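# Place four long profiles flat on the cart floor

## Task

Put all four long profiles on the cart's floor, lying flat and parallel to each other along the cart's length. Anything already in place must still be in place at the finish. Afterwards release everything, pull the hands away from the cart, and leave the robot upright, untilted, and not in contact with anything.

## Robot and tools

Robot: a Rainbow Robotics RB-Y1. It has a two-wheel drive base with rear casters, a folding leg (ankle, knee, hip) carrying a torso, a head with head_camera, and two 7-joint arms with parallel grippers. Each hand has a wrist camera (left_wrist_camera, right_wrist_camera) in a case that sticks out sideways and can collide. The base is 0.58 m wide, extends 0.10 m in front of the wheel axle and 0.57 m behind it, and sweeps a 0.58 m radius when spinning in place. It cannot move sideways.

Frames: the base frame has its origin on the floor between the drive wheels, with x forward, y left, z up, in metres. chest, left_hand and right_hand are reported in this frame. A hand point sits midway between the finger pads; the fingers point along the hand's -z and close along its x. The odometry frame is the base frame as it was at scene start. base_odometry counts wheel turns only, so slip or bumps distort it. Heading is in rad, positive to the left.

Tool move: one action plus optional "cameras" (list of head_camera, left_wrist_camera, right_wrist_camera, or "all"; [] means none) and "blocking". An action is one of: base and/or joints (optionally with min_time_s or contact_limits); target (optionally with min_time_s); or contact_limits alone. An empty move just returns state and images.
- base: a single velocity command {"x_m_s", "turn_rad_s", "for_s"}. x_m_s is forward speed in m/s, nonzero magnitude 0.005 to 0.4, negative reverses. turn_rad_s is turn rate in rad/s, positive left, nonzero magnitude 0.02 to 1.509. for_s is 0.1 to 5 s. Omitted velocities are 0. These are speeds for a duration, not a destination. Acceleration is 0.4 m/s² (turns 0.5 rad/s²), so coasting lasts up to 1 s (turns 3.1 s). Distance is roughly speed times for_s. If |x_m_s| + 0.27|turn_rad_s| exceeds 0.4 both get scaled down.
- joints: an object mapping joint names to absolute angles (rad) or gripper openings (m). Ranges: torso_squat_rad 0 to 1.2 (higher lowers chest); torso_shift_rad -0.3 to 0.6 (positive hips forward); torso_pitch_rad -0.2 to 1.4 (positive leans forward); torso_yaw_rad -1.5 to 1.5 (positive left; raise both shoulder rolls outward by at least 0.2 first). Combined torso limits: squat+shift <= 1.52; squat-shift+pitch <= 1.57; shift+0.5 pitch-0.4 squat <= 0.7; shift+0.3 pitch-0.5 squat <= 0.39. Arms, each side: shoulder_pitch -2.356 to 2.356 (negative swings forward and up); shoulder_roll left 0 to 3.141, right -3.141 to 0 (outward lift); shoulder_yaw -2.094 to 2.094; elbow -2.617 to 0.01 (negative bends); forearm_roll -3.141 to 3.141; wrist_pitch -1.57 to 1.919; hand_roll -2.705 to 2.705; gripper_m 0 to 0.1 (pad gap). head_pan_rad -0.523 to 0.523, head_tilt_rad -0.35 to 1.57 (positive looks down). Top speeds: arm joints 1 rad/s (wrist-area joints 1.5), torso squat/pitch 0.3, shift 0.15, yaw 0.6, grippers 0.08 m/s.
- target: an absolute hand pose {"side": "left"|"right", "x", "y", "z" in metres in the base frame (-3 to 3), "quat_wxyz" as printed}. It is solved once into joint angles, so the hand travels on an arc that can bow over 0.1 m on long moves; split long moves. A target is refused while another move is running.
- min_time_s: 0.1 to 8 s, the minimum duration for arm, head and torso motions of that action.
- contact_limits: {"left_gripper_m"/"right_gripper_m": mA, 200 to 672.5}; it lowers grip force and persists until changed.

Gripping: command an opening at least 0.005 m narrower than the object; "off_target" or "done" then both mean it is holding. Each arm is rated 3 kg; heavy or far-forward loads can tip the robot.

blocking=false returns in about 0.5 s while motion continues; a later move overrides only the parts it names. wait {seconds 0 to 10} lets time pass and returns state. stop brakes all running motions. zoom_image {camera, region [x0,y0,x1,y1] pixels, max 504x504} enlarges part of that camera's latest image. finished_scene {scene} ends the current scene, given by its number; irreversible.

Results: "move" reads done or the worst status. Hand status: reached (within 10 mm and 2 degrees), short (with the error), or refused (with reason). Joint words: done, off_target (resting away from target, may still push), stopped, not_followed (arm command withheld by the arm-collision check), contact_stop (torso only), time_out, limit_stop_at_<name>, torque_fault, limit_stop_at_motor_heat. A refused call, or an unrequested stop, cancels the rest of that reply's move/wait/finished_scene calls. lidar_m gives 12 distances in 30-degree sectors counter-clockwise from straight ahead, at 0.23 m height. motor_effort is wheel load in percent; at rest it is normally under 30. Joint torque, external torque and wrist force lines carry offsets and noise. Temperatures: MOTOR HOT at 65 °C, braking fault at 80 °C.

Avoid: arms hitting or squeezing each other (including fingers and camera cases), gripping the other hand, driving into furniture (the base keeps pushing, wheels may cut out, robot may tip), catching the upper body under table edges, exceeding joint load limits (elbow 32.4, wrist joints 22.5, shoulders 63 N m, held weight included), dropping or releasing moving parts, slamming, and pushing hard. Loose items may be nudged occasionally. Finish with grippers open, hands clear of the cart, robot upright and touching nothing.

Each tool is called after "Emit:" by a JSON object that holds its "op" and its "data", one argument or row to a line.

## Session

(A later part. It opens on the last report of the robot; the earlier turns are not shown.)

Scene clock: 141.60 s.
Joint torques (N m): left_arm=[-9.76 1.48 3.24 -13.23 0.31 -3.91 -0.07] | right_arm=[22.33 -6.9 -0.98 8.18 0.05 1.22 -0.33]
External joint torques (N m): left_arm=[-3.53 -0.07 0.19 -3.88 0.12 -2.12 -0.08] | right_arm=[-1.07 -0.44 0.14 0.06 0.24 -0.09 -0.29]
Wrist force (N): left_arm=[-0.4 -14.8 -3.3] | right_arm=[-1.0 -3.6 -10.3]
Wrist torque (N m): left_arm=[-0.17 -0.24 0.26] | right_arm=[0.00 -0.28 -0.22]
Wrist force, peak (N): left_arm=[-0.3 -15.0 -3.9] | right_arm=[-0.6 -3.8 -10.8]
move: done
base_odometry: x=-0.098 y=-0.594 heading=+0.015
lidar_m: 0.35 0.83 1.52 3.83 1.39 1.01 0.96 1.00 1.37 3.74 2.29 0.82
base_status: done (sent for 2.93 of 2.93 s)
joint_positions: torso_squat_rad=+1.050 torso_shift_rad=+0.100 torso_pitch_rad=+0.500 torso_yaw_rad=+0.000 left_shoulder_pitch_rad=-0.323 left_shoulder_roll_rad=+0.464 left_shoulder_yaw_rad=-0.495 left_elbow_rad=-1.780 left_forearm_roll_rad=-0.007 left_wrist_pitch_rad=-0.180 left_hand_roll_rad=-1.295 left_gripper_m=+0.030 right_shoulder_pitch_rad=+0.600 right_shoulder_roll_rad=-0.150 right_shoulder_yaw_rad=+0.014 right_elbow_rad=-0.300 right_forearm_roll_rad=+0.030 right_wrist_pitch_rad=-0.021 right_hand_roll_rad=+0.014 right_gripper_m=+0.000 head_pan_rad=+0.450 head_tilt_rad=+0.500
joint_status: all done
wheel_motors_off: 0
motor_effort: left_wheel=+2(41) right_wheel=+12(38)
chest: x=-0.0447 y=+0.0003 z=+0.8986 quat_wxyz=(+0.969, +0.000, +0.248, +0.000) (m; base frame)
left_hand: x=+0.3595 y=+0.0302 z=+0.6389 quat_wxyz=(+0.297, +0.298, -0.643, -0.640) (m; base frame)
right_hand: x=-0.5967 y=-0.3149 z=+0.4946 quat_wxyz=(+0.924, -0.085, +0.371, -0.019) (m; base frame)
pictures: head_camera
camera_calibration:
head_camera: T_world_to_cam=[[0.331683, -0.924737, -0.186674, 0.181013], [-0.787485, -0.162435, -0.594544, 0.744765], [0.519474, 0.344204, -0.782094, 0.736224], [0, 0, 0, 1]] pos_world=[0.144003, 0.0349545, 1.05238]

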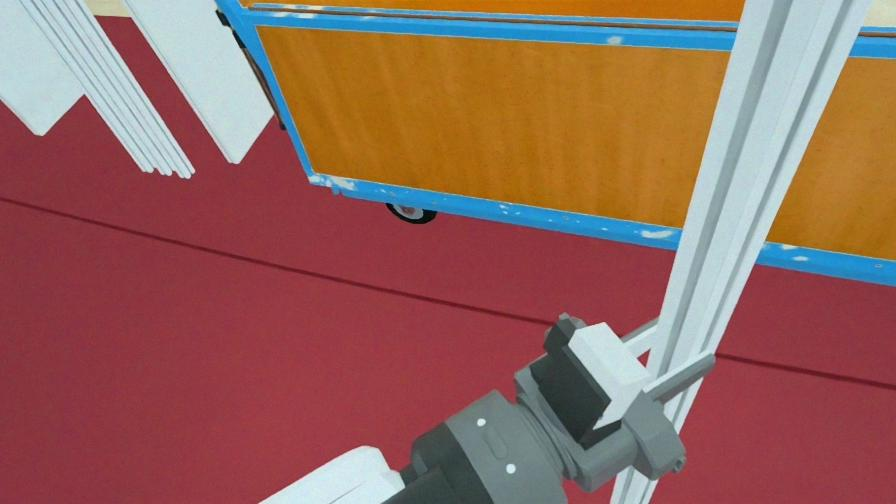

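Emit:
{"op": "move", "data": {
  "target": {"side":"left","x":0.52,"y":0.10,"z":0.88,"quat_wxyz":[0.887,0,-0.462,0]},
  "min_time_s": 3.5,
  "cameras": ["head_camera"]
}}

Emit:
{"op": "move", "data": {
  "joints": {"torso_squat_rad":0.95,"torso_shift_rad":0.28,"torso_pitch_rad":0.9,"left_shoulder_pitch_rad":-1.922,"left_shoulder_roll_rad":0.938,"left_shoulder_yaw_rad":-0.642,"left_elbow_rad":-2.082,"left_forearm_roll_rad":0.703,"left_wrist_pitch_rad":1.915,"left_hand_roll_rad":1.193,"head_pan_rad":0.0,"head_tilt_rad":0.4},
  "base": {"turn_rad_s":-0.05,"for_s":0.3},
  "min_time_s": 3.5,
  "cameras": ["head_camera"]
}}

Scene clock: 151.40 s.
Joint torques (N m): left_arm=[-24.63 1.97 -0.3 -9.29 -0.68 -3.56 0.32] | right_arm=[22 -6.44 -0.45 8.22 0 1.33 -0.19]
External joint torques (N m): left_arm=[-6.45 -0.44 0.31 -3.1 -0.47 -2 0.36] | right_arm=[-1.4 0.02 0.67 0.1 0.19 0.02 -0.15]
Wrist force (N): left_arm=[-13.4 0.3 -12.5] | right_arm=[-0.7 -3.5 -10.3]
Wrist torque (N m): left_arm=[-0.24 -0.37 0.29] | right_arm=[0.00 -0.26 -0.23]
Wrist force, peak (N): left_arm=[-14.2 -3.5 -11.3] | right_arm=[-0.8 -3.9 -10.6]
move: done
base_odometry: x=-0.098 y=-0.594 heading=+0.015
lidar_m: 0.78 0.82 1.51 3.82 1.39 1.01 0.95 0.99 1.36 3.75 2.27 0.82
base_status: not commanded
joint_positions: torso_squat_rad=+1.050 torso_shift_rad=+0.100 torso_pitch_rad=+0.500 torso_yaw_rad=+0.000 left_shoulder_pitch_rad=-1.358 left_shoulder_roll_rad=+0.007 left_shoulder_yaw_rad=+0.113 left_elbow_rad=-1.896 left_forearm_roll_rad=-0.293 left_wrist_pitch_rad=+1.743 left_hand_roll_rad=+0.140 left_gripper_m=+0.030 right_shoulder_pitch_rad=+0.600 right_shoulder_roll_rad=-0.150 right_shoulder_yaw_rad=+0.014 right_elbow_rad=-0.300 right_forearm_roll_rad=+0.030 right_wrist_pitch_rad=-0.021 right_hand_roll_rad=+0.014 right_gripper_m=+0.000 head_pan_rad=+0.450 head_tilt_rad=+0.500
joint_status: all done
wheel_motors_off: 0
motor_effort: left_wheel=+2(3) right_wheel=+16(17)
chest: x=-0.0447 y=+0.0003 z=+0.8986 quat_wxyz=(+0.969, +0.000, +0.248, +0.000) (m; base frame)
left_hand: x=+0.5199 y=+0.1002 z=+0.8789 quat_wxyz=(+0.887, +0.000, -0.461, +0.000) (m; base frame)
left_hand_status: reached (checked arc, planned for 3.5 s): 1 mm and 0.2 deg off.
right_hand: x=-0.5967 y=-0.3149 z=+0.4946 quat_wxyz=(+0.924, -0.085, +0.371, -0.019) (m; base frame)
pictures: head_camera
camera_calibration:
head_camera: T_world_to_cam=[[0.331683, -0.924737, -0.186674, 0.181013], [-0.787485, -0.162435, -0.594544, 0.744765], [0.519474, 0.344204, -0.782094, 0.736224], [0, 0, 0, 1]] pos_world=[0.144003, 0.0349545, 1.05238]

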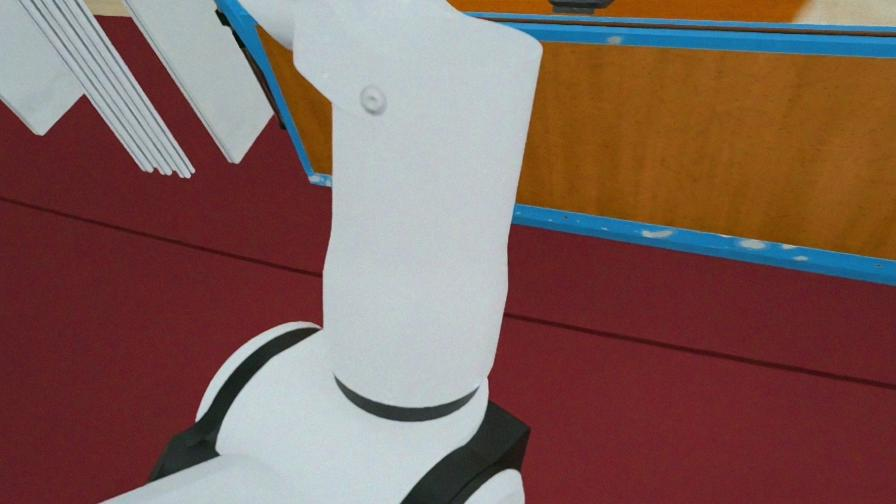

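Scene clock: 155.20 s.
Joint torques (N m): left_arm=[-23.35 6.54 8.65 -3.7 -2.21 -0.78 0.64] | right_arm=[26.13 -6.55 -0.43 10.32 -0.22 2.07 -0.39]
External joint torques (N m): left_arm=[-6.25 1.3 0.13 -1.68 -1.19 -0.3 0.67] | right_arm=[-1.87 -0.62 0.7 0.26 0.02 0.29 -0.34]
Wrist force (N): left_arm=[-10.8 0.3 -14.5] | right_arm=[0.7 -3.6 -8.2]
Wrist torque (N m): left_arm=[-0.24 -0.36 0.26] | right_arm=[-0.01 -0.22 -0.24]
Wrist force, peak (N): left_arm=[-13.6 0.9 -13.1] | right_arm=[-0.3 -3.9 -10.5]
move: done
base_odometry: x=-0.098 y=-0.594 heading=+0.000
lidar_m: 0.78 0.81 1.53 4.05 1.42 1.02 0.96 1.00 1.34 3.51 2.32 0.81
base_status: done (sent for 0.3 of 0.3 s)
joint_positions: torso_squat_rad=+0.950 torso_shift_rad=+0.280 torso_pitch_rad=+0.899 torso_yaw_rad=+0.000 left_shoulder_pitch_rad=-1.921 left_shoulder_roll_rad=+0.937 left_shoulder_yaw_rad=-0.642 left_elbow_rad=-2.082 left_forearm_roll_rad=+0.703 left_wrist_pitch_rad=+1.915 left_hand_roll_rad=+1.193 left_gripper_m=+0.030 right_shoulder_pitch_rad=+0.600 right_shoulder_roll_rad=-0.150 right_shoulder_yaw_rad=+0.014 right_elbow_rad=-0.300 right_forearm_roll_rad=+0.030 right_wrist_pitch_rad=-0.021 right_hand_roll_rad=+0.014 right_gripper_m=+0.000 head_pan_rad=+0.000 head_tilt_rad=+0.400
joint_status: all done
wheel_motors_off: 0
motor_effort: left_wheel=+2(21) right_wheel=+5(9)
chest: x=+0.1268 y=+0.0003 z=+0.8643 quat_wxyz=(+0.901, +0.000, +0.435, +0.000) (m; base frame)
left_hand: x=+0.6297 y=+0.0892 z=+0.7788 quat_wxyz=(+0.940, -0.001, -0.341, -0.001) (m; base frame)
right_hand: x=-0.5388 y=-0.3148 z=+0.7066 quat_wxyz=(+0.833, -0.087, +0.547, -0.002) (m; base frame)
pictures: head_camera
camera_calibration:
head_camera: T_world_to_cam=[[-0.0447259, -0.998224, 0.0393563, -0.0189957], [-0.948654, 0.0300902, -0.314883, 0.644566], [0.313139, -0.0514189, -0.948314, 0.769537], [0, 0, 0, 1]] pos_world=[0.369648, 0.00121164, 0.933473]

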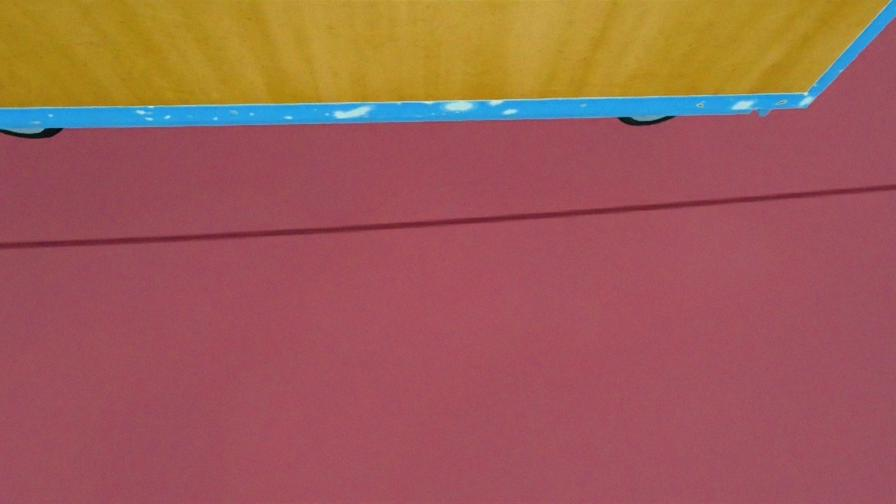

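Emit:
{"op": "move", "data": {
  "base": {"x_m_s":0.2,"for_s":1.6},
  "joints": {"head_pan_rad":0.5,"head_tilt_rad":0.0},
  "cameras": ["head_camera"]
}}

Emit:
{"op": "move", "data": {
  "joints": {"head_pan_rad":-0.5,"head_tilt_rad":0.0},
  "cameras": ["head_camera"]
}}

Scene clock: 166.53 s.
Joint torques (N m): left_arm=[-22.03 6.98 9.51 -3.39 -2.2 -1 0.5] | right_arm=[26.51 -6.2 -0.97 10.23 0.07 1.79 -0.28]
External joint torques (N m): left_arm=[-4.93 1.74 0.99 -1.37 -1.17 -0.52 0.53] | right_arm=[-1.5 -0.27 0.16 0.17 0.31 0 -0.23]
Wrist force (N): left_arm=[-10.6 -0.2 -14.8] | right_arm=[0.8 -3.5 -8.4]
Wrist torque (N m): left_arm=[-0.30 -0.30 0.25] | right_arm=[-0.01 -0.19 -0.24]
Wrist force, peak (N): left_arm=[-10.6 -0.3 -15.5] | right_arm=[0.8 -3.9 -8.9]
move: done
base_odometry: x=+0.222 y=-0.594 heading=+0.000
lidar_m: 0.46 0.49 0.67 4.77 1.87 1.35 1.28 1.32 1.79 4.69 0.67 0.49
base_status: done (sent for 1.6 of 1.6 s)
joint_positions: torso_squat_rad=+0.950 torso_shift_rad=+0.280 torso_pitch_rad=+0.900 torso_yaw_rad=+0.000 left_shoulder_pitch_rad=-1.921 left_shoulder_roll_rad=+0.938 left_shoulder_yaw_rad=-0.643 left_elbow_rad=-2.082 left_forearm_roll_rad=+0.703 left_wrist_pitch_rad=+1.915 left_hand_roll_rad=+1.193 left_gripper_m=+0.030 right_shoulder_pitch_rad=+0.600 right_shoulder_roll_rad=-0.150 right_shoulder_yaw_rad=+0.014 right_elbow_rad=-0.300 right_forearm_roll_rad=+0.030 right_wrist_pitch_rad=-0.021 right_hand_roll_rad=+0.014 right_gripper_m=+0.000 head_pan_rad=+0.500 head_tilt_rad=+0.000
joint_status: all done
wheel_motors_off: 0
motor_effort: left_wheel=+2(35) right_wheel=-4(40)
chest: x=+0.1269 y=+0.0003 z=+0.8643 quat_wxyz=(+0.901, +0.000, +0.435, +0.000) (m; base frame)
left_hand: x=+0.6298 y=+0.0892 z=+0.7787 quat_wxyz=(+0.940, -0.001, -0.341, -0.001) (m; base frame)
right_hand: x=-0.5387 y=-0.3148 z=+0.7067 quat_wxyz=(+0.832, -0.087, +0.547, -0.002) (m; base frame)
pictures: head_camera
camera_calibration:
head_camera: T_world_to_cam=[[0.245084, -0.89989, -0.360739, 0.283454], [-0.764184, 0.0496683, -0.643083, 0.908652], [0.596621, 0.43328, -0.675509, 0.419851], [0, 0, 0, 1]] pos_world=[0.374416, 0.0280331, 0.970204]

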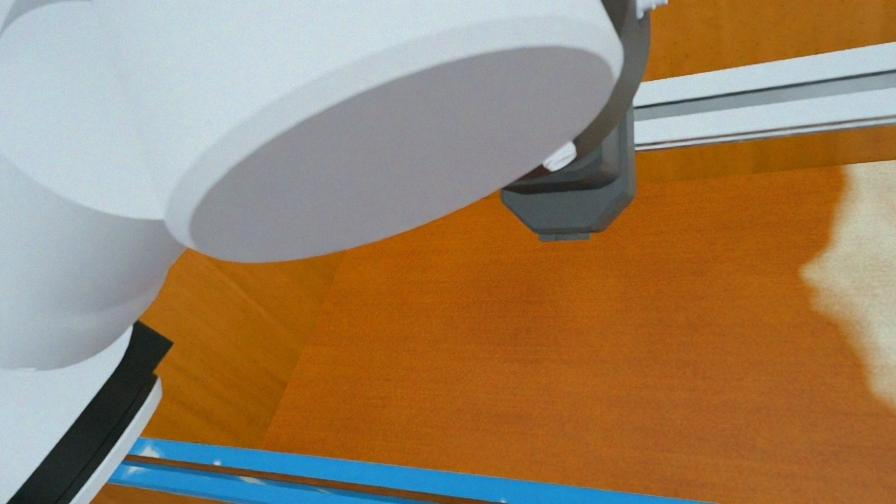

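Scene clock: 167.87 s.
Joint torques (N m): left_arm=[-22.5 6.24 9.76 -3.37 -2.22 -0.94 0.45] | right_arm=[26.23 -6.04 -0.95 10.16 -0.05 2.01 -0.21]
External joint torques (N m): left_arm=[-5.4 1 1.24 -1.35 -1.2 -0.46 0.49] | right_arm=[-1.78 -0.11 0.18 0.1 0.19 0.23 -0.16]
Wrist force (N): left_arm=[-10.7 0.2 -14.5] | right_arm=[0.8 -3.6 -8.5]
Wrist torque (N m): left_arm=[-0.34 -0.36 0.25] | right_arm=[0.00 -0.20 -0.24]
Wrist force, peak (N): left_arm=[-10.8 0.2 -15.0] | right_arm=[0.9 -3.7 -8.8]
move: done
base_odometry: x=+0.222 y=-0.594 heading=+0.000
lidar_m: 0.46 0.48 0.66 4.76 1.88 1.35 1.27 1.33 1.80 4.68 0.68 0.48
base_status: not commanded
joint_positions: torso_squat_rad=+0.950 torso_shift_rad=+0.280 torso_pitch_rad=+0.900 torso_yaw_rad=+0.000 left_shoulder_pitch_rad=-1.921 left_shoulder_roll_rad=+0.938 left_shoulder_yaw_rad=-0.643 left_elbow_rad=-2.082 left_forearm_roll_rad=+0.703 left_wrist_pitch_rad=+1.915 left_hand_roll_rad=+1.193 left_gripper_m=+0.030 right_shoulder_pitch_rad=+0.600 right_shoulder_roll_rad=-0.150 right_shoulder_yaw_rad=+0.014 right_elbow_rad=-0.300 right_forearm_roll_rad=+0.030 right_wrist_pitch_rad=-0.021 right_hand_roll_rad=+0.014 right_gripper_m=+0.000 head_pan_rad=-0.500 head_tilt_rad=+0.000
joint_status: all done
wheel_motors_off: 0
motor_effort: left_wheel=+3(3) right_wheel=-2(7)
chest: x=+0.1269 y=+0.0003 z=+0.8643 quat_wxyz=(+0.901, +0.000, +0.435, +0.000) (m; base frame)
left_hand: x=+0.6298 y=+0.0892 z=+0.7787 quat_wxyz=(+0.940, -0.001, -0.341, -0.001) (m; base frame)
right_hand: x=-0.5387 y=-0.3148 z=+0.7067 quat_wxyz=(+0.832, -0.087, +0.547, -0.002) (m; base frame)
pictures: head_camera
camera_calibration:
head_camera: T_world_to_cam=[[-0.350158, -0.852255, 0.388652, -0.267563], [-0.745843, 0.00266909, -0.666117, 0.925637], [0.566664, -0.523119, -0.636583, 0.391418], [0, 0, 0, 1]] pos_world=[0.374888, -0.0257445, 0.969741]

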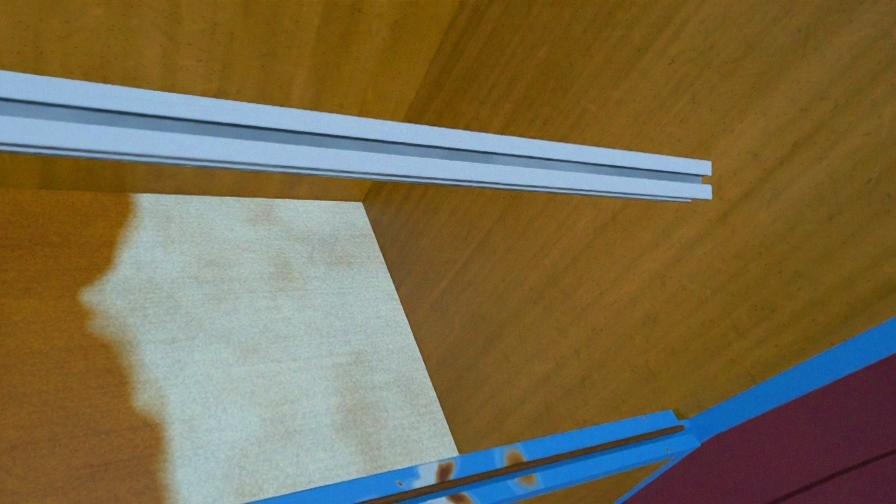

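Emit:
{"op": "move", "data": {
  "base": {"x_m_s":0.2,"for_s":1.165},
  "joints": {"head_pan_rad":-0.5,"head_tilt_rad":0.0},
  "cameras": ["head_camera","left_wrist_camera"]
}}

Scene clock: 183.43 s.
Joint torques (N m): left_arm=[-22.22 5.83 9.81 -3.64 -2.34 -0.97 0.55] | right_arm=[26.26 -5.59 -0.34 10.32 -0.04 1.9 -0.09]
External joint torques (N m): left_arm=[-5.12 0.6 1.28 -1.62 -1.31 -0.49 0.59] | right_arm=[-1.75 0.34 0.79 0.26 0.2 0.12 -0.04]
Wrist force (N): left_arm=[-10.4 0.0 -14.7] | right_arm=[0.9 -3.7 -8.4]
Wrist torque (N m): left_arm=[-0.31 -0.31 0.28] | right_arm=[0.00 -0.20 -0.25]
Wrist force, peak (N): left_arm=[-10.2 0.1 -16.0] | right_arm=[0.8 -3.6 -8.9]
move: done
base_odometry: x=+0.456 y=-0.594 heading=+0.000
lidar_m: 0.23 0.24 0.33 1.42 2.22 1.59 1.51 1.56 2.12 4.43 0.34 0.25
base_status: done (sent for 1.17 of 1.17 s)
joint_positions: torso_squat_rad=+0.950 torso_shift_rad=+0.280 torso_pitch_rad=+0.900 torso_yaw_rad=+0.000 left_shoulder_pitch_rad=-1.921 left_shoulder_roll_rad=+0.938 left_shoulder_yaw_rad=-0.643 left_elbow_rad=-2.082 left_forearm_roll_rad=+0.703 left_wrist_pitch_rad=+1.915 left_hand_roll_rad=+1.193 left_gripper_m=+0.030 right_shoulder_pitch_rad=+0.600 right_shoulder_roll_rad=-0.150 right_shoulder_yaw_rad=+0.014 right_elbow_rad=-0.300 right_forearm_roll_rad=+0.030 right_wrist_pitch_rad=-0.021 right_hand_roll_rad=+0.014 right_gripper_m=+0.000 head_pan_rad=-0.500 head_tilt_rad=+0.000
joint_status: all done
wheel_motors_off: 0
motor_effort: left_wheel=+2(32) right_wheel=-5(23)
chest: x=+0.1269 y=+0.0003 z=+0.8643 quat_wxyz=(+0.901, +0.000, +0.435, +0.000) (m; base frame)
left_hand: x=+0.6298 y=+0.0892 z=+0.7787 quat_wxyz=(+0.940, -0.001, -0.341, -0.001) (m; base frame)
right_hand: x=-0.5387 y=-0.3148 z=+0.7067 quat_wxyz=(+0.832, -0.087, +0.547, -0.002) (m; base frame)
pictures: head_camera, left_wrist_camera
camera_calibration:
head_camera: T_world_to_cam=[[-0.350158, -0.852255, 0.388652, -0.267563], [-0.745843, 0.00266909, -0.666117, 0.925637], [0.566664, -0.523119, -0.636583, 0.391418], [0, 0, 0, 1]] pos_world=[0.374888, -0.0257445, 0.969741]
left_wrist_camera: T_world_to_cam=[[0.744577, 0.0201915, 0.667231, -0.991005], [-0.306091, -0.877941, 0.368142, 0.016309], [0.593222, -0.478343, -0.647514, 0.252063], [0, 0, 0, 1]] pos_world=[0.593342, 0.154901, 0.818439]

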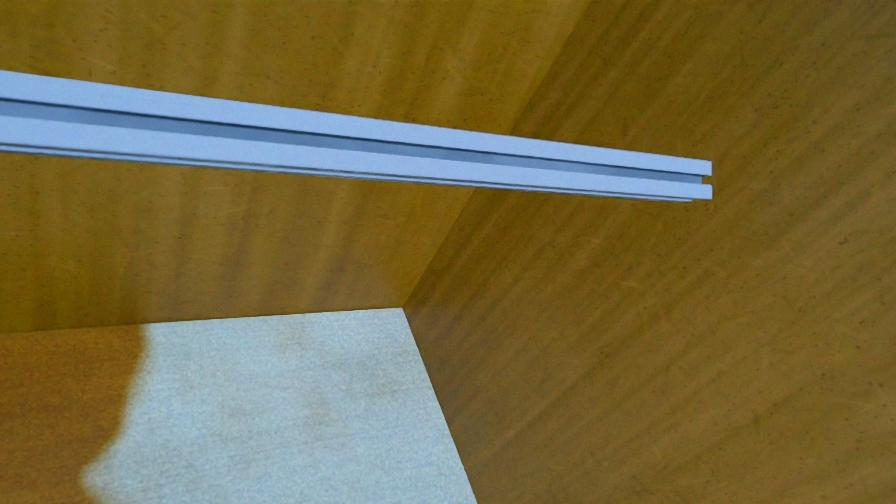

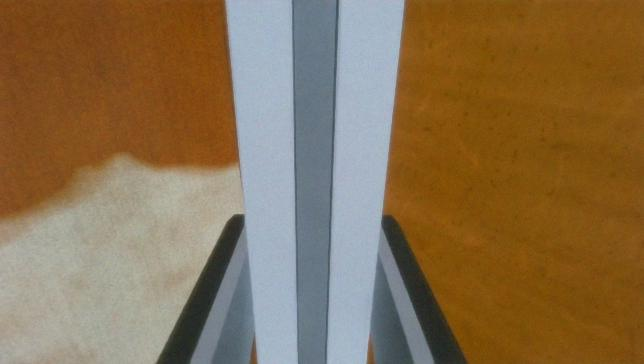

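Emit:
{"op": "move", "data": {
  "target": {"side":"left","x":0.57,"y":0.105,"z":0.70,"quat_wxyz":[0.976,0,-0.216,0]},
  "min_time_s": 2,
  "cameras": []
}}

Emit:
{"op": "move", "data": {
  "target": {"side":"left","x":0.55,"y":0.105,"z":0.59,"quat_wxyz":[0.995,0,-0.0998,0]},
  "min_time_s": 2,
  "cameras": []
}}

Emit:
{"op": "move", "data": {
  "target": {"side":"left","x":0.545,"y":0.105,"z":0.45,"quat_wxyz":[1,0,0,0]},
  "min_time_s": 2.5,
  "cameras": ["head_camera","left_wrist_camera"]
}}

Scene clock: 191.07 s.
Joint torques (N m): left_arm=[-19.28 6.6 8.64 -4.23 -1.14 -0.47 0.3] | right_arm=[26.04 -6.21 -0.52 10.07 -0.07 1.81 -0.26]
External joint torques (N m): left_arm=[-3.75 0.96 0.2 -1.79 -0.45 -0.23 0.32] | right_arm=[-1.97 -0.28 0.61 0.01 0.17 0.03 -0.21]
Wrist force (N): left_arm=[-7.7 0.0 -16.3] | right_arm=[0.8 -3.6 -8.5]
Wrist torque (N m): left_arm=[-0.36 -0.36 0.25] | right_arm=[0.00 -0.21 -0.23]
Wrist force, peak (N): left_arm=[-8.1 0.0 -16.9] | right_arm=[0.8 -3.8 -8.8]
move: done
base_odometry: x=+0.456 y=-0.594 heading=+0.000
lidar_m: 0.23 0.24 0.34 1.43 2.21 1.59 1.51 1.56 2.12 4.43 0.34 0.24
base_status: not commanded
joint_positions: torso_squat_rad=+0.950 torso_shift_rad=+0.280 torso_pitch_rad=+0.900 torso_yaw_rad=+0.000 left_shoulder_pitch_rad=-1.777 left_shoulder_roll_rad=+1.001 left_shoulder_yaw_rad=-0.681 left_elbow_rad=-2.160 left_forearm_roll_rad=+0.893 left_wrist_pitch_rad=+1.897 left_hand_roll_rad=+1.309 left_gripper_m=+0.030 right_shoulder_pitch_rad=+0.600 right_shoulder_roll_rad=-0.150 right_shoulder_yaw_rad=+0.014 right_elbow_rad=-0.300 right_forearm_roll_rad=+0.030 right_wrist_pitch_rad=-0.021 right_hand_roll_rad=+0.014 right_gripper_m=+0.000 head_pan_rad=-0.500 head_tilt_rad=+0.000
joint_status: all done
wheel_motors_off: 0
motor_effort: left_wheel=+2(3) right_wheel=-4(7)
chest: x=+0.1269 y=+0.0003 z=+0.8643 quat_wxyz=(+0.901, +0.000, +0.435, +0.000) (m; base frame)
left_hand: x=+0.5697 y=+0.1050 z=+0.6995 quat_wxyz=(+0.977, +0.000, -0.215, +0.000) (m; base frame)
left_hand_status: reached (checked arc, planned for 2.0 s): 1 mm and 0.1 deg off.
right_hand: x=-0.5387 y=-0.3148 z=+0.7067 quat_wxyz=(+0.832, -0.087, +0.547, -0.002) (m; base frame)
pictures: none
No camera images: "cameras" was empty.

Scene clock: 193.40 s.
Joint torques (N m): left_arm=[-18.32 4.45 9.1 -5.28 -1.31 -0.48 -0.2] | right_arm=[26.09 -6.38 -0.89 10.25 0.11 1.82 -0.18]
External joint torques (N m): left_arm=[-2.82 -1.3 0.71 -1.08 -1.01 -0.31 -0.19] | right_arm=[-1.92 -0.45 0.24 0.19 0.36 0.04 -0.13]
Wrist force (N): left_arm=[-3.6 -0.4 -18.2] | right_arm=[1.0 -3.7 -8.6]
Wrist torque (N m): left_arm=[-0.23 -0.28 0.32] | right_arm=[0.00 -0.19 -0.23]
Wrist force, peak (N): left_arm=[-4.9 -0.1 -18.4] | right_arm=[0.9 -3.9 -8.7]
move: done
base_odometry: x=+0.456 y=-0.594 heading=+0.000
lidar_m: 0.23 0.24 0.33 1.41 2.20 1.60 1.51 1.57 2.12 4.43 0.34 0.24
base_status: not commanded
joint_positions: torso_squat_rad=+0.950 torso_shift_rad=+0.280 torso_pitch_rad=+0.900 torso_yaw_rad=+0.000 left_shoulder_pitch_rad=-1.611 left_shoulder_roll_rad=+0.939 left_shoulder_yaw_rad=-0.763 left_elbow_rad=-1.957 left_forearm_roll_rad=+0.884 left_wrist_pitch_rad=+1.730 left_hand_roll_rad=+1.216 left_gripper_m=+0.030 right_shoulder_pitch_rad=+0.600 right_shoulder_roll_rad=-0.150 right_shoulder_yaw_rad=+0.014 right_elbow_rad=-0.300 right_forearm_roll_rad=+0.030 right_wrist_pitch_rad=-0.021 right_hand_roll_rad=+0.014 right_gripper_m=+0.000 head_pan_rad=-0.500 head_tilt_rad=+0.000
joint_status: all done
wheel_motors_off: 0
motor_effort: left_wheel=+2(3) right_wheel=-4(8)
chest: x=+0.1269 y=+0.0003 z=+0.8643 quat_wxyz=(+0.901, +0.000, +0.435, +0.000) (m; base frame)
left_hand: x=+0.5494 y=+0.1055 z=+0.5897 quat_wxyz=(+0.995, +0.000, -0.099, +0.000) (m; base frame)
left_hand_status: reached (checked arc, planned for 2.0 s): 1 mm and 0.1 deg off.
right_hand: x=-0.5387 y=-0.3148 z=+0.7067 quat_wxyz=(+0.832, -0.087, +0.547, -0.002) (m; base frame)
pictures: none
No camera images: "cameras" was empty.

Scene clock: 196.23 s.
Joint torques (N m): left_arm=[-19.9 4.15 7.25 -6.26 -0.38 -0.14 0] | right_arm=[25.84 -6.51 -0.72 10.3 -0.04 1.93 -0.36]
External joint torques (N m): left_arm=[-3.7 -0.97 0.15 -0.99 -0.41 -0.09 0] | right_arm=[-2.17 -0.59 0.4 0.24 0.21 0.15 -0.31]
Wrist force (N): left_arm=[-0.5 0.7 -18.3] | right_arm=[0.6 -3.6 -8.4]
Wrist torque (N m): left_arm=[-0.29 -0.22 0.24] | right_arm=[0.00 -0.23 -0.23]
Wrist force, peak (N): left_arm=[-0.8 0.2 -19.2] | right_arm=[0.8 -3.7 -8.7]
move: done
base_odometry: x=+0.456 y=-0.594 heading=+0.000
lidar_m: 0.23 0.23 0.34 1.42 2.21 1.60 1.51 1.56 2.11 4.43 0.33 0.24
base_status: not commanded
joint_positions: torso_squat_rad=+0.950 torso_shift_rad=+0.280 torso_pitch_rad=+0.900 torso_yaw_rad=+0.000 left_shoulder_pitch_rad=-1.519 left_shoulder_roll_rad=+0.750 left_shoulder_yaw_rad=-0.854 left_elbow_rad=-1.445 left_forearm_roll_rad=+0.850 left_wrist_pitch_rad=+1.459 left_hand_roll_rad=+0.964 left_gripper_m=+0.030 right_shoulder_pitch_rad=+0.600 right_shoulder_roll_rad=-0.150 right_shoulder_yaw_rad=+0.014 right_elbow_rad=-0.300 right_forearm_roll_rad=+0.030 right_wrist_pitch_rad=-0.021 right_hand_roll_rad=+0.014 right_gripper_m=+0.000 head_pan_rad=-0.500 head_tilt_rad=+0.000
joint_status: all done
wheel_motors_off: 0
motor_effort: left_wheel=+2(3) right_wheel=-4(8)
chest: x=+0.1269 y=+0.0003 z=+0.8643 quat_wxyz=(+0.901, +0.000, +0.435, +0.000) (m; base frame)
left_hand: x=+0.5445 y=+0.1054 z=+0.4497 quat_wxyz=(+1.000, +0.000, +0.000, +0.000) (m; base frame)
left_hand_status: reached (checked arc, planned for 2.5 s): 1 mm and 0.0 deg off.
right_hand: x=-0.5387 y=-0.3148 z=+0.7067 quat_wxyz=(+0.832, -0.087, +0.547, -0.002) (m; base frame)
pictures: head_camera, left_wrist_camera
camera_calibration:
head_camera: T_world_to_cam=[[-0.350158, -0.852255, 0.388652, -0.267563], [-0.745843, 0.00266909, -0.666117, 0.925637], [0.566664, -0.523119, -0.636583, 0.391418], [0, 0, 0, 1]] pos_world=[0.374888, -0.0257445, 0.969741]
left_wrist_camera: T_world_to_cam=[[0.999198, 0.0211927, 0.0339617, -0.562154], [0.00249951, -0.879746, 0.475437, -0.090452], [0.0399535, -0.474971, -0.879094, 0.502466], [0, 0, 0, 1]] pos_world=[0.541854, 0.170995, 0.503811]

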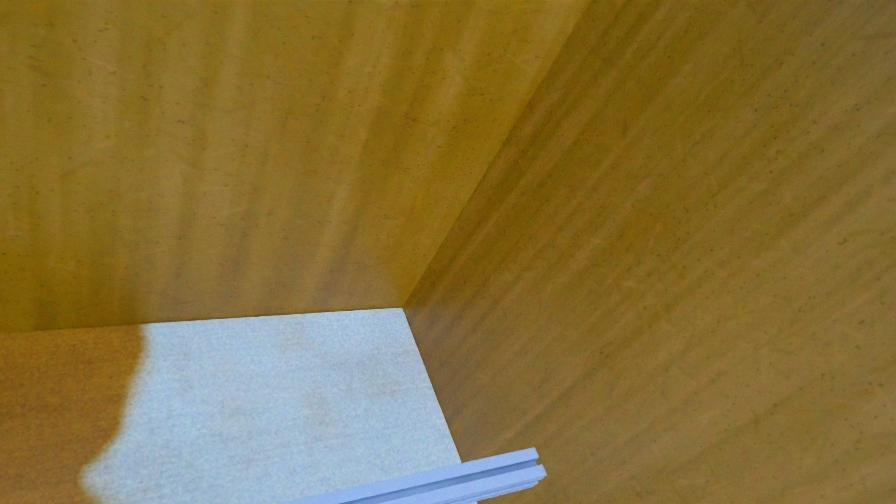

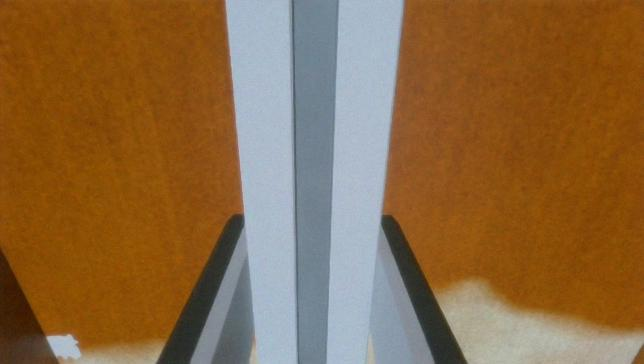

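Emit:
{"op": "move", "data": {
  "target": {"side":"left","x":0.545,"y":0.105,"z":0.335,"quat_wxyz":[0.99985,0.0175,0,0]},
  "min_time_s": 2,
  "cameras": ["head_camera","left_wrist_camera"]
}}

Emit:
{"op": "move", "data": {
  "joints": {"head_pan_rad":0.5},
  "cameras": ["head_camera"]
}}

Scene clock: 203.33 s.
Joint torques (N m): left_arm=[-20.44 2.76 3.28 -5.66 -0.33 0.25 -0.03] | right_arm=[25.95 -6.23 -0.59 10.04 -0.18 1.8 -0.24]
External joint torques (N m): left_arm=[-4.05 -0.59 -0.97 -1.01 -0.3 0.27 -0.03] | right_arm=[-2.06 -0.3 0.54 -0.02 0.07 0.02 -0.19]
Wrist force (N): left_arm=[-1.6 0.1 -18.2] | right_arm=[0.8 -3.9 -8.6]
Wrist torque (N m): left_arm=[-0.12 -0.31 0.28] | right_arm=[0.04 -0.19 -0.23]
Wrist force, peak (N): left_arm=[-0.9 0.4 -19.1] | right_arm=[0.7 -3.9 -8.8]
move: done
base_odometry: x=+0.456 y=-0.594 heading=+0.000
lidar_m: 0.23 0.25 0.34 1.42 2.20 1.60 1.51 1.56 2.11 4.43 0.33 0.24
base_status: not commanded
joint_positions: torso_squat_rad=+0.950 torso_shift_rad=+0.280 torso_pitch_rad=+0.900 torso_yaw_rad=+0.000 left_shoulder_pitch_rad=-1.520 left_shoulder_roll_rad=+0.484 left_shoulder_yaw_rad=-0.913 left_elbow_rad=-0.843 left_forearm_roll_rad=+0.748 left_wrist_pitch_rad=+1.116 left_hand_roll_rad=+0.769 left_gripper_m=+0.030 right_shoulder_pitch_rad=+0.600 right_shoulder_roll_rad=-0.150 right_shoulder_yaw_rad=+0.014 right_elbow_rad=-0.300 right_forearm_roll_rad=+0.030 right_wrist_pitch_rad=-0.021 right_hand_roll_rad=+0.014 right_gripper_m=+0.000 head_pan_rad=-0.500 head_tilt_rad=+0.000
joint_status: all done
wheel_motors_off: 0
motor_effort: left_wheel=+2(3) right_wheel=-5(8)
chest: x=+0.1269 y=+0.0003 z=+0.8643 quat_wxyz=(+0.901, +0.000, +0.435, +0.000) (m; base frame)
left_hand: x=+0.5437 y=+0.1054 z=+0.3352 quat_wxyz=(+1.000, +0.017, -0.003, +0.000) (m; base frame)
left_hand_status: reached (checked arc, planned for 2.0 s): 1 mm and 0.3 deg off.
right_hand: x=-0.5387 y=-0.3148 z=+0.7067 quat_wxyz=(+0.832, -0.087, +0.547, -0.002) (m; base frame)
pictures: head_camera, left_wrist_camera
camera_calibration:
head_camera: T_world_to_cam=[[-0.350158, -0.852255, 0.388652, -0.267563], [-0.745843, 0.00266909, -0.666117, 0.925637], [0.566664, -0.523119, -0.636583, 0.391418], [0, 0, 0, 1]] pos_world=[0.374888, -0.0257445, 0.969741]
left_wrist_camera: T_world_to_cam=[[0.998986, 0.0204449, 0.0401107, -0.559361], [0.000419737, -0.89513, 0.445805, -0.0233275], [0.0450188, -0.445336, -0.894231, 0.40107], [0, 0, 0, 1]] pos_world=[0.540748, 0.169166, 0.391485]

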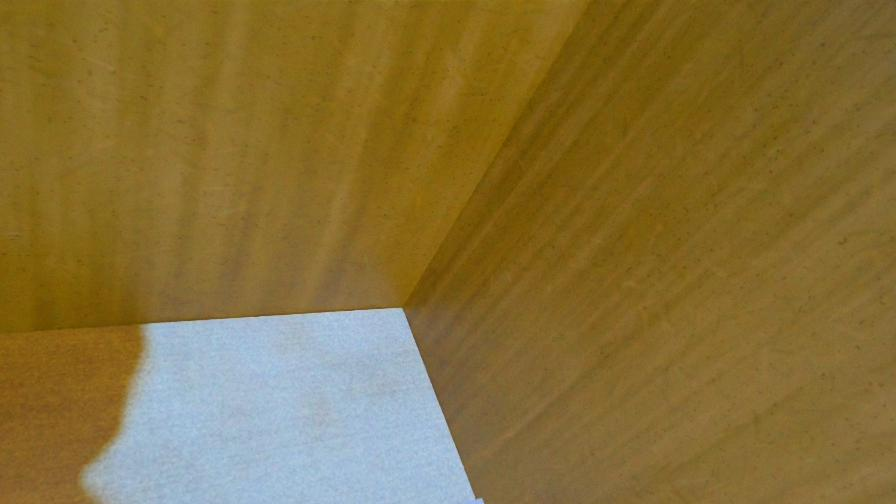

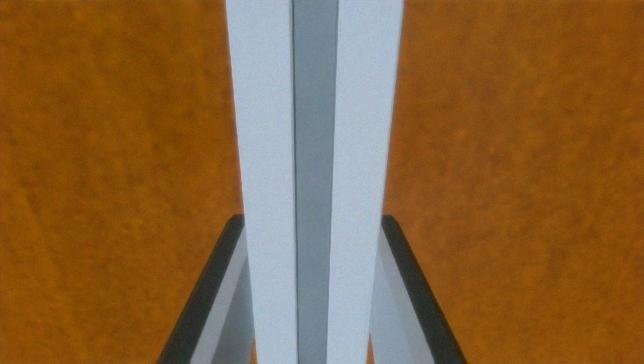

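Scene clock: 204.67 s.
Joint torques (N m): left_arm=[-20.87 3.63 4 -5.61 -0.11 0.07 0.06] | right_arm=[25.82 -5.71 -0.38 10.08 -0.15 1.86 -0.24]
External joint torques (N m): left_arm=[-4.48 0.27 -0.24 -0.98 -0.08 0.09 0.06] | right_arm=[-2.19 0.22 0.74 0.02 0.1 0.08 -0.19]
Wrist force (N): left_arm=[-1.6 -0.1 -18.6] | right_arm=[0.8 -3.6 -8.6]
Wrist torque (N m): left_arm=[-0.20 -0.31 0.29] | right_arm=[0.00 -0.20 -0.24]
Wrist force, peak (N): left_arm=[-1.6 -0.3 -18.8] | right_arm=[0.7 -3.9 -8.7]
move: done
base_odometry: x=+0.456 y=-0.594 heading=+0.000
lidar_m: 0.23 0.24 0.34 1.42 2.21 1.62 1.52 1.57 2.12 4.42 0.33 0.24
base_status: not commanded
joint_positions: torso_squat_rad=+0.950 torso_shift_rad=+0.280 torso_pitch_rad=+0.900 torso_yaw_rad=+0.000 left_shoulder_pitch_rad=-1.520 left_shoulder_roll_rad=+0.484 left_shoulder_yaw_rad=-0.913 left_elbow_rad=-0.843 left_forearm_roll_rad=+0.748 left_wrist_pitch_rad=+1.116 left_hand_roll_rad=+0.769 left_gripper_m=+0.030 right_shoulder_pitch_rad=+0.600 right_shoulder_roll_rad=-0.150 right_shoulder_yaw_rad=+0.014 right_elbow_rad=-0.300 right_forearm_roll_rad=+0.030 right_wrist_pitch_rad=-0.021 right_hand_roll_rad=+0.014 right_gripper_m=+0.000 head_pan_rad=+0.500 head_tilt_rad=+0.000
joint_status: all done
wheel_motors_off: 0
motor_effort: left_wheel=+2(3) right_wheel=-5(8)
chest: x=+0.1269 y=+0.0003 z=+0.8643 quat_wxyz=(+0.901, +0.000, +0.435, +0.000) (m; base frame)
left_hand: x=+0.5437 y=+0.1055 z=+0.3352 quat_wxyz=(+1.000, +0.017, -0.003, +0.000) (m; base frame)
right_hand: x=-0.5387 y=-0.3148 z=+0.7067 quat_wxyz=(+0.832, -0.087, +0.547, -0.002) (m; base frame)
pictures: head_camera
camera_calibration:
head_camera: T_world_to_cam=[[0.245084, -0.89989, -0.360739, 0.283454], [-0.764184, 0.0496683, -0.643083, 0.908652], [0.596621, 0.43328, -0.675509, 0.419851], [0, 0, 0, 1]] pos_world=[0.374416, 0.0280331, 0.970204]

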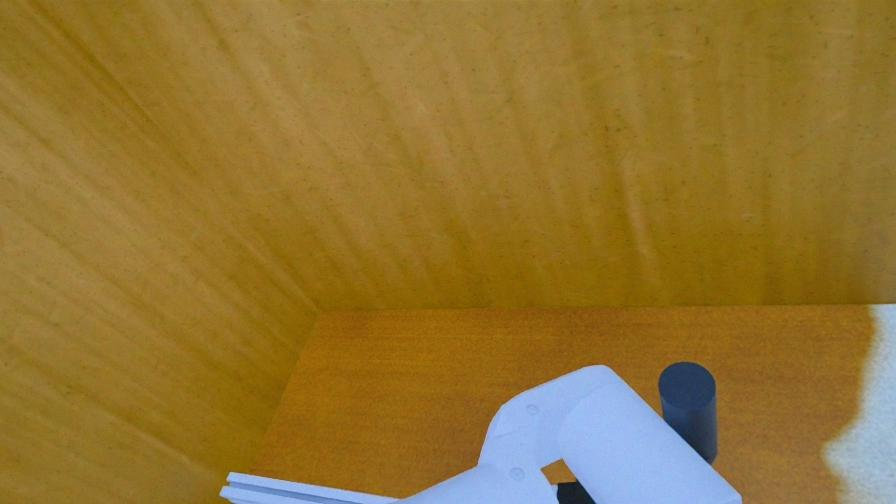

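Emit:
{"op": "move", "data": {
  "target": {"side":"left","x":0.546,"y":0.105,"z":0.325,"quat_wxyz":[0.99985,0.0175,0,0]},
  "min_time_s": 1,
  "cameras": []
}}

Emit:
{"op": "move", "data": {
  "target": {"side":"left","x":0.546,"y":0.105,"z":0.320,"quat_wxyz":[0.99985,0.0175,0,0]},
  "min_time_s": 0.8,
  "cameras": []
}}

Scene clock: 210.13 s.
Joint torques (N m): left_arm=[-20.97 2.14 5.29 -5.12 0.05 0.12 0.05] | right_arm=[26.09 -6.22 -0.32 9.89 -0.2 2 -0.28]
External joint torques (N m): left_arm=[-4.34 -0.96 1.65 -0.77 0.07 0.14 0.05] | right_arm=[-1.92 -0.29 0.81 -0.17 0.05 0.22 -0.23]
Wrist force (N): left_arm=[-1.1 -0.3 -18.6] | right_arm=[0.9 -3.7 -8.5]
Wrist torque (N m): left_arm=[-0.32 -0.27 0.25] | right_arm=[0.01 -0.19 -0.25]
Wrist force, peak (N): left_arm=[-1.4 -0.2 -18.9] | right_arm=[0.7 -3.8 -8.9]
move: done
base_odometry: x=+0.456 y=-0.594 heading=+0.000
lidar_m: 0.22 0.24 0.34 1.41 2.21 1.59 1.51 1.56 2.12 4.42 0.34 0.24
base_status: not commanded
joint_positions: torso_squat_rad=+0.950 torso_shift_rad=+0.280 torso_pitch_rad=+0.900 torso_yaw_rad=+0.000 left_shoulder_pitch_rad=-1.543 left_shoulder_roll_rad=+0.433 left_shoulder_yaw_rad=-0.908 left_elbow_rad=-0.716 left_forearm_roll_rad=+0.761 left_wrist_pitch_rad=+1.065 left_hand_roll_rad=+0.714 left_gripper_m=+0.030 right_shoulder_pitch_rad=+0.600 right_shoulder_roll_rad=-0.150 right_shoulder_yaw_rad=+0.014 right_elbow_rad=-0.300 right_forearm_roll_rad=+0.030 right_wrist_pitch_rad=-0.021 right_hand_roll_rad=+0.014 right_gripper_m=+0.000 head_pan_rad=+0.500 head_tilt_rad=+0.000
joint_status: all done
wheel_motors_off: 0
motor_effort: left_wheel=+3(3) right_wheel=-4(7)
chest: x=+0.1269 y=+0.0003 z=+0.8643 quat_wxyz=(+0.901, +0.000, +0.435, +0.000) (m; base frame)
left_hand: x=+0.5452 y=+0.1055 z=+0.3246 quat_wxyz=(+1.000, +0.018, +0.000, +0.000) (m; base frame)
left_hand_status: reached (checked arc, planned for 1.0 s): 1 mm and 0.0 deg off.
right_hand: x=-0.5387 y=-0.3148 z=+0.7067 quat_wxyz=(+0.832, -0.087, +0.547, -0.002) (m; base frame)
pictures: none
No camera images: "cameras" was empty.

Scene clock: 211.27 s.
Joint torques (N m): left_arm=[-21.61 1.25 4.13 -4.88 0.11 0.15 -0.06] | right_arm=[26.27 -6 -1.06 10.08 -0.07 1.91 -0.39]
External joint torques (N m): left_arm=[-4.95 -1.74 0.75 -0.64 0.13 0.18 -0.06] | right_arm=[-1.74 -0.07 0.06 0.02 0.18 0.13 -0.34]
Wrist force (N): left_arm=[-1.0 0.1 -18.4] | right_arm=[1.0 -3.5 -8.6]
Wrist torque (N m): left_arm=[-0.57 -0.26 0.28] | right_arm=[-0.02 -0.18 -0.25]
Wrist force, peak (N): left_arm=[-1.5 0.3 -18.7] | right_arm=[1.1 -3.9 -8.7]
move: done
base_odometry: x=+0.456 y=-0.594 heading=+0.000
lidar_m: 0.23 0.25 0.33 1.42 2.22 1.59 1.51 1.56 2.11 4.43 0.35 0.24
base_status: not commanded
joint_positions: torso_squat_rad=+0.950 torso_shift_rad=+0.280 torso_pitch_rad=+0.900 torso_yaw_rad=+0.000 left_shoulder_pitch_rad=-1.549 left_shoulder_roll_rad=+0.414 left_shoulder_yaw_rad=-0.906 left_elbow_rad=-0.667 left_forearm_roll_rad=+0.764 left_wrist_pitch_rad=+1.040 left_hand_roll_rad=+0.694 left_gripper_m=+0.030 right_shoulder_pitch_rad=+0.600 right_shoulder_roll_rad=-0.150 right_shoulder_yaw_rad=+0.014 right_elbow_rad=-0.300 right_forearm_roll_rad=+0.030 right_wrist_pitch_rad=-0.021 right_hand_roll_rad=+0.014 right_gripper_m=+0.000 head_pan_rad=+0.500 head_tilt_rad=+0.000
joint_status: all done
wheel_motors_off: 0
motor_effort: left_wheel=+2(3) right_wheel=-5(7)
chest: x=+0.1269 y=+0.0003 z=+0.8643 quat_wxyz=(+0.901, +0.000, +0.435, +0.000) (m; base frame)
left_hand: x=+0.5450 y=+0.1057 z=+0.3198 quat_wxyz=(+1.000, +0.018, -0.001, +0.000) (m; base frame)
left_hand_status: reached (checked arc, planned for 0.8 s): 1 mm and 0.1 deg off.
right_hand: x=-0.5387 y=-0.3148 z=+0.7067 quat_wxyz=(+0.832, -0.087, +0.547, -0.002) (m; base frame)
pictures: none
No camera images: "cameras" was empty.

Emit:
{"op": "move", "data": {
  "target": {"side":"left","x":0.546,"y":0.105,"z":0.316,"quat_wxyz":[0.99985,0.0175,0,0]},
  "min_time_s": 0.8,
  "cameras": ["left_wrist_camera"]
}}

Scene clock: 214.60 s.
Joint torques (N m): left_arm=[-21.68 2.14 4.09 -4.73 -0.22 0.08 -0.07] | right_arm=[26.13 -6.35 -0.26 10.27 -0.02 1.85 -0.41]
External joint torques (N m): left_arm=[-4.97 -0.74 0.95 -0.61 -0.19 0.1 -0.07] | right_arm=[-1.88 -0.42 0.87 0.21 0.22 0.07 -0.36]
Wrist force (N): left_arm=[-1.3 -0.2 -18.4] | right_arm=[0.9 -3.8 -8.4]
Wrist torque (N m): left_arm=[-0.37 -0.33 0.28] | right_arm=[0.01 -0.20 -0.24]
Wrist force, peak (N): left_arm=[-1.3 0.1 -18.9] | right_arm=[0.5 -3.9 -8.7]
move: done
base_odometry: x=+0.456 y=-0.594 heading=+0.000
lidar_m: 0.23 0.24 0.33 1.42 2.20 1.59 1.51 1.57 2.11 4.43 0.34 0.24
base_status: not commanded
joint_positions: torso_squat_rad=+0.950 torso_shift_rad=+0.280 torso_pitch_rad=+0.900 torso_yaw_rad=+0.000 left_shoulder_pitch_rad=-1.558 left_shoulder_roll_rad=+0.393 left_shoulder_yaw_rad=-0.904 left_elbow_rad=-0.616 left_forearm_roll_rad=+0.769 left_wrist_pitch_rad=+1.017 left_hand_roll_rad=+0.673 left_gripper_m=+0.030 right_shoulder_pitch_rad=+0.600 right_shoulder_roll_rad=-0.150 right_shoulder_yaw_rad=+0.014 right_elbow_rad=-0.300 right_forearm_roll_rad=+0.030 right_wrist_pitch_rad=-0.021 right_hand_roll_rad=+0.014 right_gripper_m=+0.000 head_pan_rad=+0.500 head_tilt_rad=+0.000
joint_status: all done
wheel_motors_off: 0
motor_effort: left_wheel=+2(3) right_wheel=-4(6)
chest: x=+0.1269 y=+0.0003 z=+0.8643 quat_wxyz=(+0.901, +0.000, +0.435, +0.000) (m; base frame)
left_hand: x=+0.5451 y=+0.1057 z=+0.3158 quat_wxyz=(+1.000, +0.018, -0.001, +0.000) (m; base frame)
left_hand_status: reached (checked arc, planned for 0.8 s): 1 mm and 0.1 deg off.
right_hand: x=-0.5387 y=-0.3148 z=+0.7067 quat_wxyz=(+0.832, -0.087, +0.547, -0.002) (m; base frame)
pictures: left_wrist_camera
camera_calibration:
left_wrist_camera: T_world_to_cam=[[0.99914, 0.0196422, 0.0365066, -0.5588], [0.00137611, -0.895854, 0.444347, -0.0144936], [0.0414326, -0.443915, -0.89511, 0.385826], [0, 0, 0, 1]] pos_world=[0.542353, 0.169266, 0.372197]

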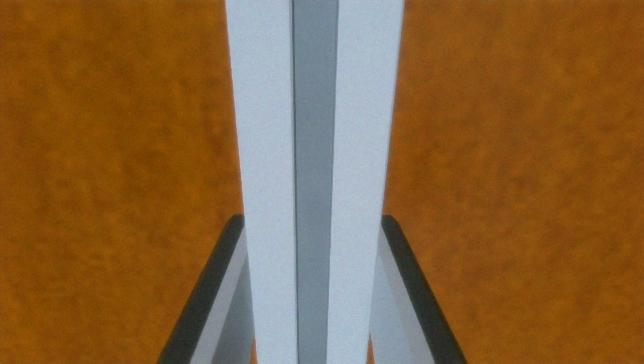

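Emit:
{"op": "move", "data": {
  "target": {"side":"left","x":0.546,"y":0.105,"z":0.311,"quat_wxyz":[0.99985,0.0175,0,0]},
  "min_time_s": 0.8,
  "cameras": []
}}

Emit:
{"op": "move", "data": {
  "target": {"side":"left","x":0.546,"y":0.105,"z":0.307,"quat_wxyz":[0.99985,0.0175,0,0]},
  "min_time_s": 0.8,
  "cameras": []
}}

Scene clock: 219.17 s.
Joint torques (N m): left_arm=[-19.06 -0.07 3.47 -4.78 -0.64 -2.97 -0.35] | right_arm=[25.76 -6.33 -0.58 10.25 -0.14 1.8 -0.04]
External joint torques (N m): left_arm=[-2.29 -2.83 0.65 -0.82 -0.61 -2.94 -0.35] | right_arm=[-2.25 -0.4 0.54 0.2 0.11 0.02 0.01]
Wrist force (N): left_arm=[-11.6 6.3 8.7] | right_arm=[1.0 -3.8 -8.6]
Wrist torque (N m): left_arm=[-0.51 -0.18 0.47] | right_arm=[0.01 -0.18 -0.25]
Wrist force, peak (N): left_arm=[-13.7 10.7 12.7] | right_arm=[0.8 -3.7 -8.8]
move: done
base_odometry: x=+0.456 y=-0.594 heading=+0.000
lidar_m: 0.22 0.24 0.34 1.42 2.21 1.60 1.50 1.57 2.11 4.43 0.35 0.24
base_status: not commanded
joint_positions: torso_squat_rad=+0.950 torso_shift_rad=+0.280 torso_pitch_rad=+0.899 torso_yaw_rad=+0.000 left_shoulder_pitch_rad=-1.569 left_shoulder_roll_rad=+0.368 left_shoulder_yaw_rad=-0.900 left_elbow_rad=-0.553 left_forearm_roll_rad=+0.775 left_wrist_pitch_rad=+0.987 left_hand_roll_rad=+0.647 left_gripper_m=+0.030 right_shoulder_pitch_rad=+0.600 right_shoulder_roll_rad=-0.150 right_shoulder_yaw_rad=+0.014 right_elbow_rad=-0.300 right_forearm_roll_rad=+0.030 right_wrist_pitch_rad=-0.021 right_hand_roll_rad=+0.014 right_gripper_m=+0.000 head_pan_rad=+0.500 head_tilt_rad=+0.000
joint_status: all done
wheel_motors_off: 0
motor_effort: left_wheel=+8(8) right_wheel=-5(6)
chest: x=+0.1267 y=+0.0003 z=+0.8644 quat_wxyz=(+0.901, +0.000, +0.435, +0.000) (m; base frame)
left_hand: x=+0.5452 y=+0.1061 z=+0.3116 quat_wxyz=(+1.000, +0.018, -0.002, +0.000) (m; base frame)
left_hand_status: reached (checked arc, planned for 0.8 s): 1 mm and 0.2 deg off.
right_hand: x=-0.5388 y=-0.3149 z=+0.7065 quat_wxyz=(+0.833, -0.087, +0.547, -0.002) (m; base frame)
pictures: none
No camera images: "cameras" was empty.

Scene clock: 220.30 s.
Joint torques (N m): left_arm=[-9.54 2.15 1.32 -1.06 -1.13 -4.65 -0.22] | right_arm=[26.08 -6.54 -1 10.09 -0.16 2.01 -0.47]
External joint torques (N m): left_arm=[7.36 -0.46 -1.16 2.74 -1.1 -4.6 -0.22] | right_arm=[-1.92 -0.62 0.12 0.03 0.08 0.23 -0.42]
Wrist force (N): left_arm=[-17.9 7.2 43.4] | right_arm=[0.8 -3.9 -8.6]
Wrist torque (N m): left_arm=[-0.30 0.35 0.41] | right_arm=[0.03 -0.20 -0.23]
Wrist force, peak (N): left_arm=[-16.7 -3.1 46.6] | right_arm=[0.8 -3.8 -8.8]
move: done
base_odometry: x=+0.456 y=-0.594 heading=+0.001
lidar_m: 0.23 0.25 0.34 1.42 2.21 1.59 1.51 1.57 2.12 4.44 0.33 0.24
base_status: not commanded
joint_positions: torso_squat_rad=+0.950 torso_shift_rad=+0.279 torso_pitch_rad=+0.898 torso_yaw_rad=+0.000 left_shoulder_pitch_rad=-1.585 left_shoulder_roll_rad=+0.339 left_shoulder_yaw_rad=-0.894 left_elbow_rad=-0.483 left_forearm_roll_rad=+0.784 left_wrist_pitch_rad=+0.955 left_hand_roll_rad=+0.616 left_gripper_m=+0.030 right_shoulder_pitch_rad=+0.600 right_shoulder_roll_rad=-0.150 right_shoulder_yaw_rad=+0.014 right_elbow_rad=-0.300 right_forearm_roll_rad=+0.030 right_wrist_pitch_rad=-0.021 right_hand_roll_rad=+0.014 right_gripper_m=+0.000 head_pan_rad=+0.500 head_tilt_rad=+0.000
joint_status: all done
wheel_motors_off: 0
motor_effort: left_wheel=+9(9) right_wheel=-5(8)
chest: x=+0.1263 y=+0.0003 z=+0.8646 quat_wxyz=(+0.901, +0.000, +0.434, +0.000) (m; base frame)
left_hand: x=+0.5464 y=+0.1047 z=+0.3088 quat_wxyz=(+1.000, +0.017, -0.004, +0.000) (m; base frame)
left_hand_status: reached (checked arc, planned for 0.8 s): 2 mm and 0.5 deg off.
right_hand: x=-0.5391 y=-0.3149 z=+0.7061 quat_wxyz=(+0.833, -0.087, +0.547, -0.002) (m; base frame)
pictures: none
No camera images: "cameras" was empty.

Emit:
{"op": "move", "data": {
  "target": {"side":"left","x":0.546,"y":0.105,"z":0.3125,"quat_wxyz":[0.99985,0.0175,0,0]},
  "min_time_s": 0.8,
  "cameras": []
}}

Emit:
{"op": "move", "data": {
  "joints": {"left_gripper_m":0.045},
  "cameras": ["left_wrist_camera"]
}}

Scene clock: 223.83 s.
Joint torques (N m): left_arm=[-20.31 4.16 1.83 -5.8 0.04 0.23 0.57] | right_arm=[26.17 -5.88 -0.58 10.03 -0.01 1.97 -0.13]
External joint torques (N m): left_arm=[-3.42 1.48 -0.81 -1.91 0.06 0.25 0.57] | right_arm=[-1.84 0.04 0.54 -0.03 0.24 0.19 -0.08]
Wrist force (N): left_arm=[-1.1 -0.1 -18.4] | right_arm=[0.8 -3.7 -8.4]
Wrist torque (N m): left_arm=[-0.39 -0.29 0.30] | right_arm=[-0.01 -0.21 -0.24]
Wrist force, peak (N): left_arm=[-17.8 6.8 43.3] | right_arm=[0.7 -3.8 -8.9]
move: done
base_odometry: x=+0.456 y=-0.594 heading=+0.001
lidar_m: 0.23 0.24 0.33 1.42 2.22 1.58 1.50 1.56 2.12 4.42 0.34 0.24
base_status: not commanded
joint_positions: torso_squat_rad=+0.950 torso_shift_rad=+0.280 torso_pitch_rad=+0.899 torso_yaw_rad=+0.000 left_shoulder_pitch_rad=-1.582 left_shoulder_roll_rad=+0.352 left_shoulder_yaw_rad=-0.894 left_elbow_rad=-0.514 left_forearm_roll_rad=+0.785 left_wrist_pitch_rad=+0.982 left_hand_roll_rad=+0.625 left_gripper_m=+0.030 right_shoulder_pitch_rad=+0.600 right_shoulder_roll_rad=-0.150 right_shoulder_yaw_rad=+0.014 right_elbow_rad=-0.300 right_forearm_roll_rad=+0.030 right_wrist_pitch_rad=-0.021 right_hand_roll_rad=+0.014 right_gripper_m=+0.000 head_pan_rad=+0.500 head_tilt_rad=+0.000
joint_status: all done
wheel_motors_off: 0
motor_effort: left_wheel=+8(10) right_wheel=-5(8)
chest: x=+0.1268 y=+0.0003 z=+0.8643 quat_wxyz=(+0.901, +0.000, +0.435, +0.000) (m; base frame)
left_hand: x=+0.5456 y=+0.1050 z=+0.3114 quat_wxyz=(+1.000, +0.018, +0.002, +0.000) (m; base frame)
left_hand_status: reached (checked arc, planned for 0.8 s): 1 mm and 0.2 deg off.
right_hand: x=-0.5388 y=-0.3148 z=+0.7065 quat_wxyz=(+0.833, -0.087, +0.547, -0.002) (m; base frame)
pictures: none
No camera images: "cameras" was empty.

Scene clock: 224.47 s.
Joint torques (N m): left_arm=[-18.96 4.07 2.6 -4.48 0.03 0.48 0.41] | right_arm=[25.96 -6.08 -0.57 10.19 -0.05 1.86 -0.21]
External joint torques (N m): left_arm=[-2.05 1.39 -0.04 -0.59 0.06 0.51 0.41] | right_arm=[-2.05 -0.16 0.55 0.13 0.2 0.08 -0.16]
Wrist force (N): left_arm=[-0.5 0.2 -9.6] | right_arm=[0.8 -3.7 -8.6]
Wrist torque (N m): left_arm=[-0.39 -0.21 0.24] | right_arm=[0.02 -0.20 -0.24]
Wrist force, peak (N): left_arm=[-0.6 0.3 -18.1] | right_arm=[1.1 -3.9 -8.6]
move: done
base_odometry: x=+0.456 y=-0.594 heading=+0.001
lidar_m: 0.23 0.23 0.34 1.42 2.20 1.60 1.51 1.56 2.11 4.42 0.33 0.24
base_status: not commanded
joint_positions: torso_squat_rad=+0.950 torso_shift_rad=+0.280 torso_pitch_rad=+0.899 torso_yaw_rad=+0.000 left_shoulder_pitch_rad=-1.583 left_shoulder_roll_rad=+0.352 left_shoulder_yaw_rad=-0.894 left_elbow_rad=-0.515 left_forearm_roll_rad=+0.785 left_wrist_pitch_rad=+0.982 left_hand_roll_rad=+0.625 left_gripper_m=+0.045 right_shoulder_pitch_rad=+0.600 right_shoulder_roll_rad=-0.150 right_shoulder_yaw_rad=+0.014 right_elbow_rad=-0.300 right_forearm_roll_rad=+0.030 right_wrist_pitch_rad=-0.021 right_hand_roll_rad=+0.014 right_gripper_m=+0.000 head_pan_rad=+0.500 head_tilt_rad=+0.000
joint_status: all done
wheel_motors_off: 0
motor_effort: left_wheel=+9(9) right_wheel=-6(8)
chest: x=+0.1268 y=+0.0003 z=+0.8643 quat_wxyz=(+0.901, +0.000, +0.435, +0.000) (m; base frame)
left_hand: x=+0.5458 y=+0.1048 z=+0.3116 quat_wxyz=(+1.000, +0.018, +0.001, +0.000) (m; base frame)
right_hand: x=-0.5388 y=-0.3148 z=+0.7065 quat_wxyz=(+0.833, -0.087, +0.547, -0.002) (m; base frame)
pictures: left_wrist_camera
camera_calibration:
left_wrist_camera: T_world_to_cam=[[0.99929, 0.0192342, 0.0323869, -0.558131], [0.00284087, -0.895837, 0.444373, -0.0141565], [0.0375605, -0.443966, -0.895256, 0.383845], [0, 0, 0, 1]] pos_world=[0.543358, 0.168467, 0.368006]

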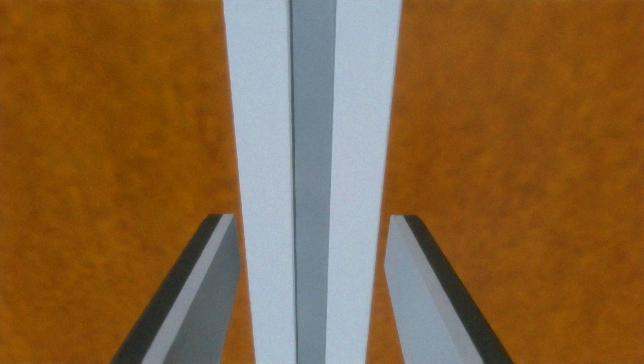

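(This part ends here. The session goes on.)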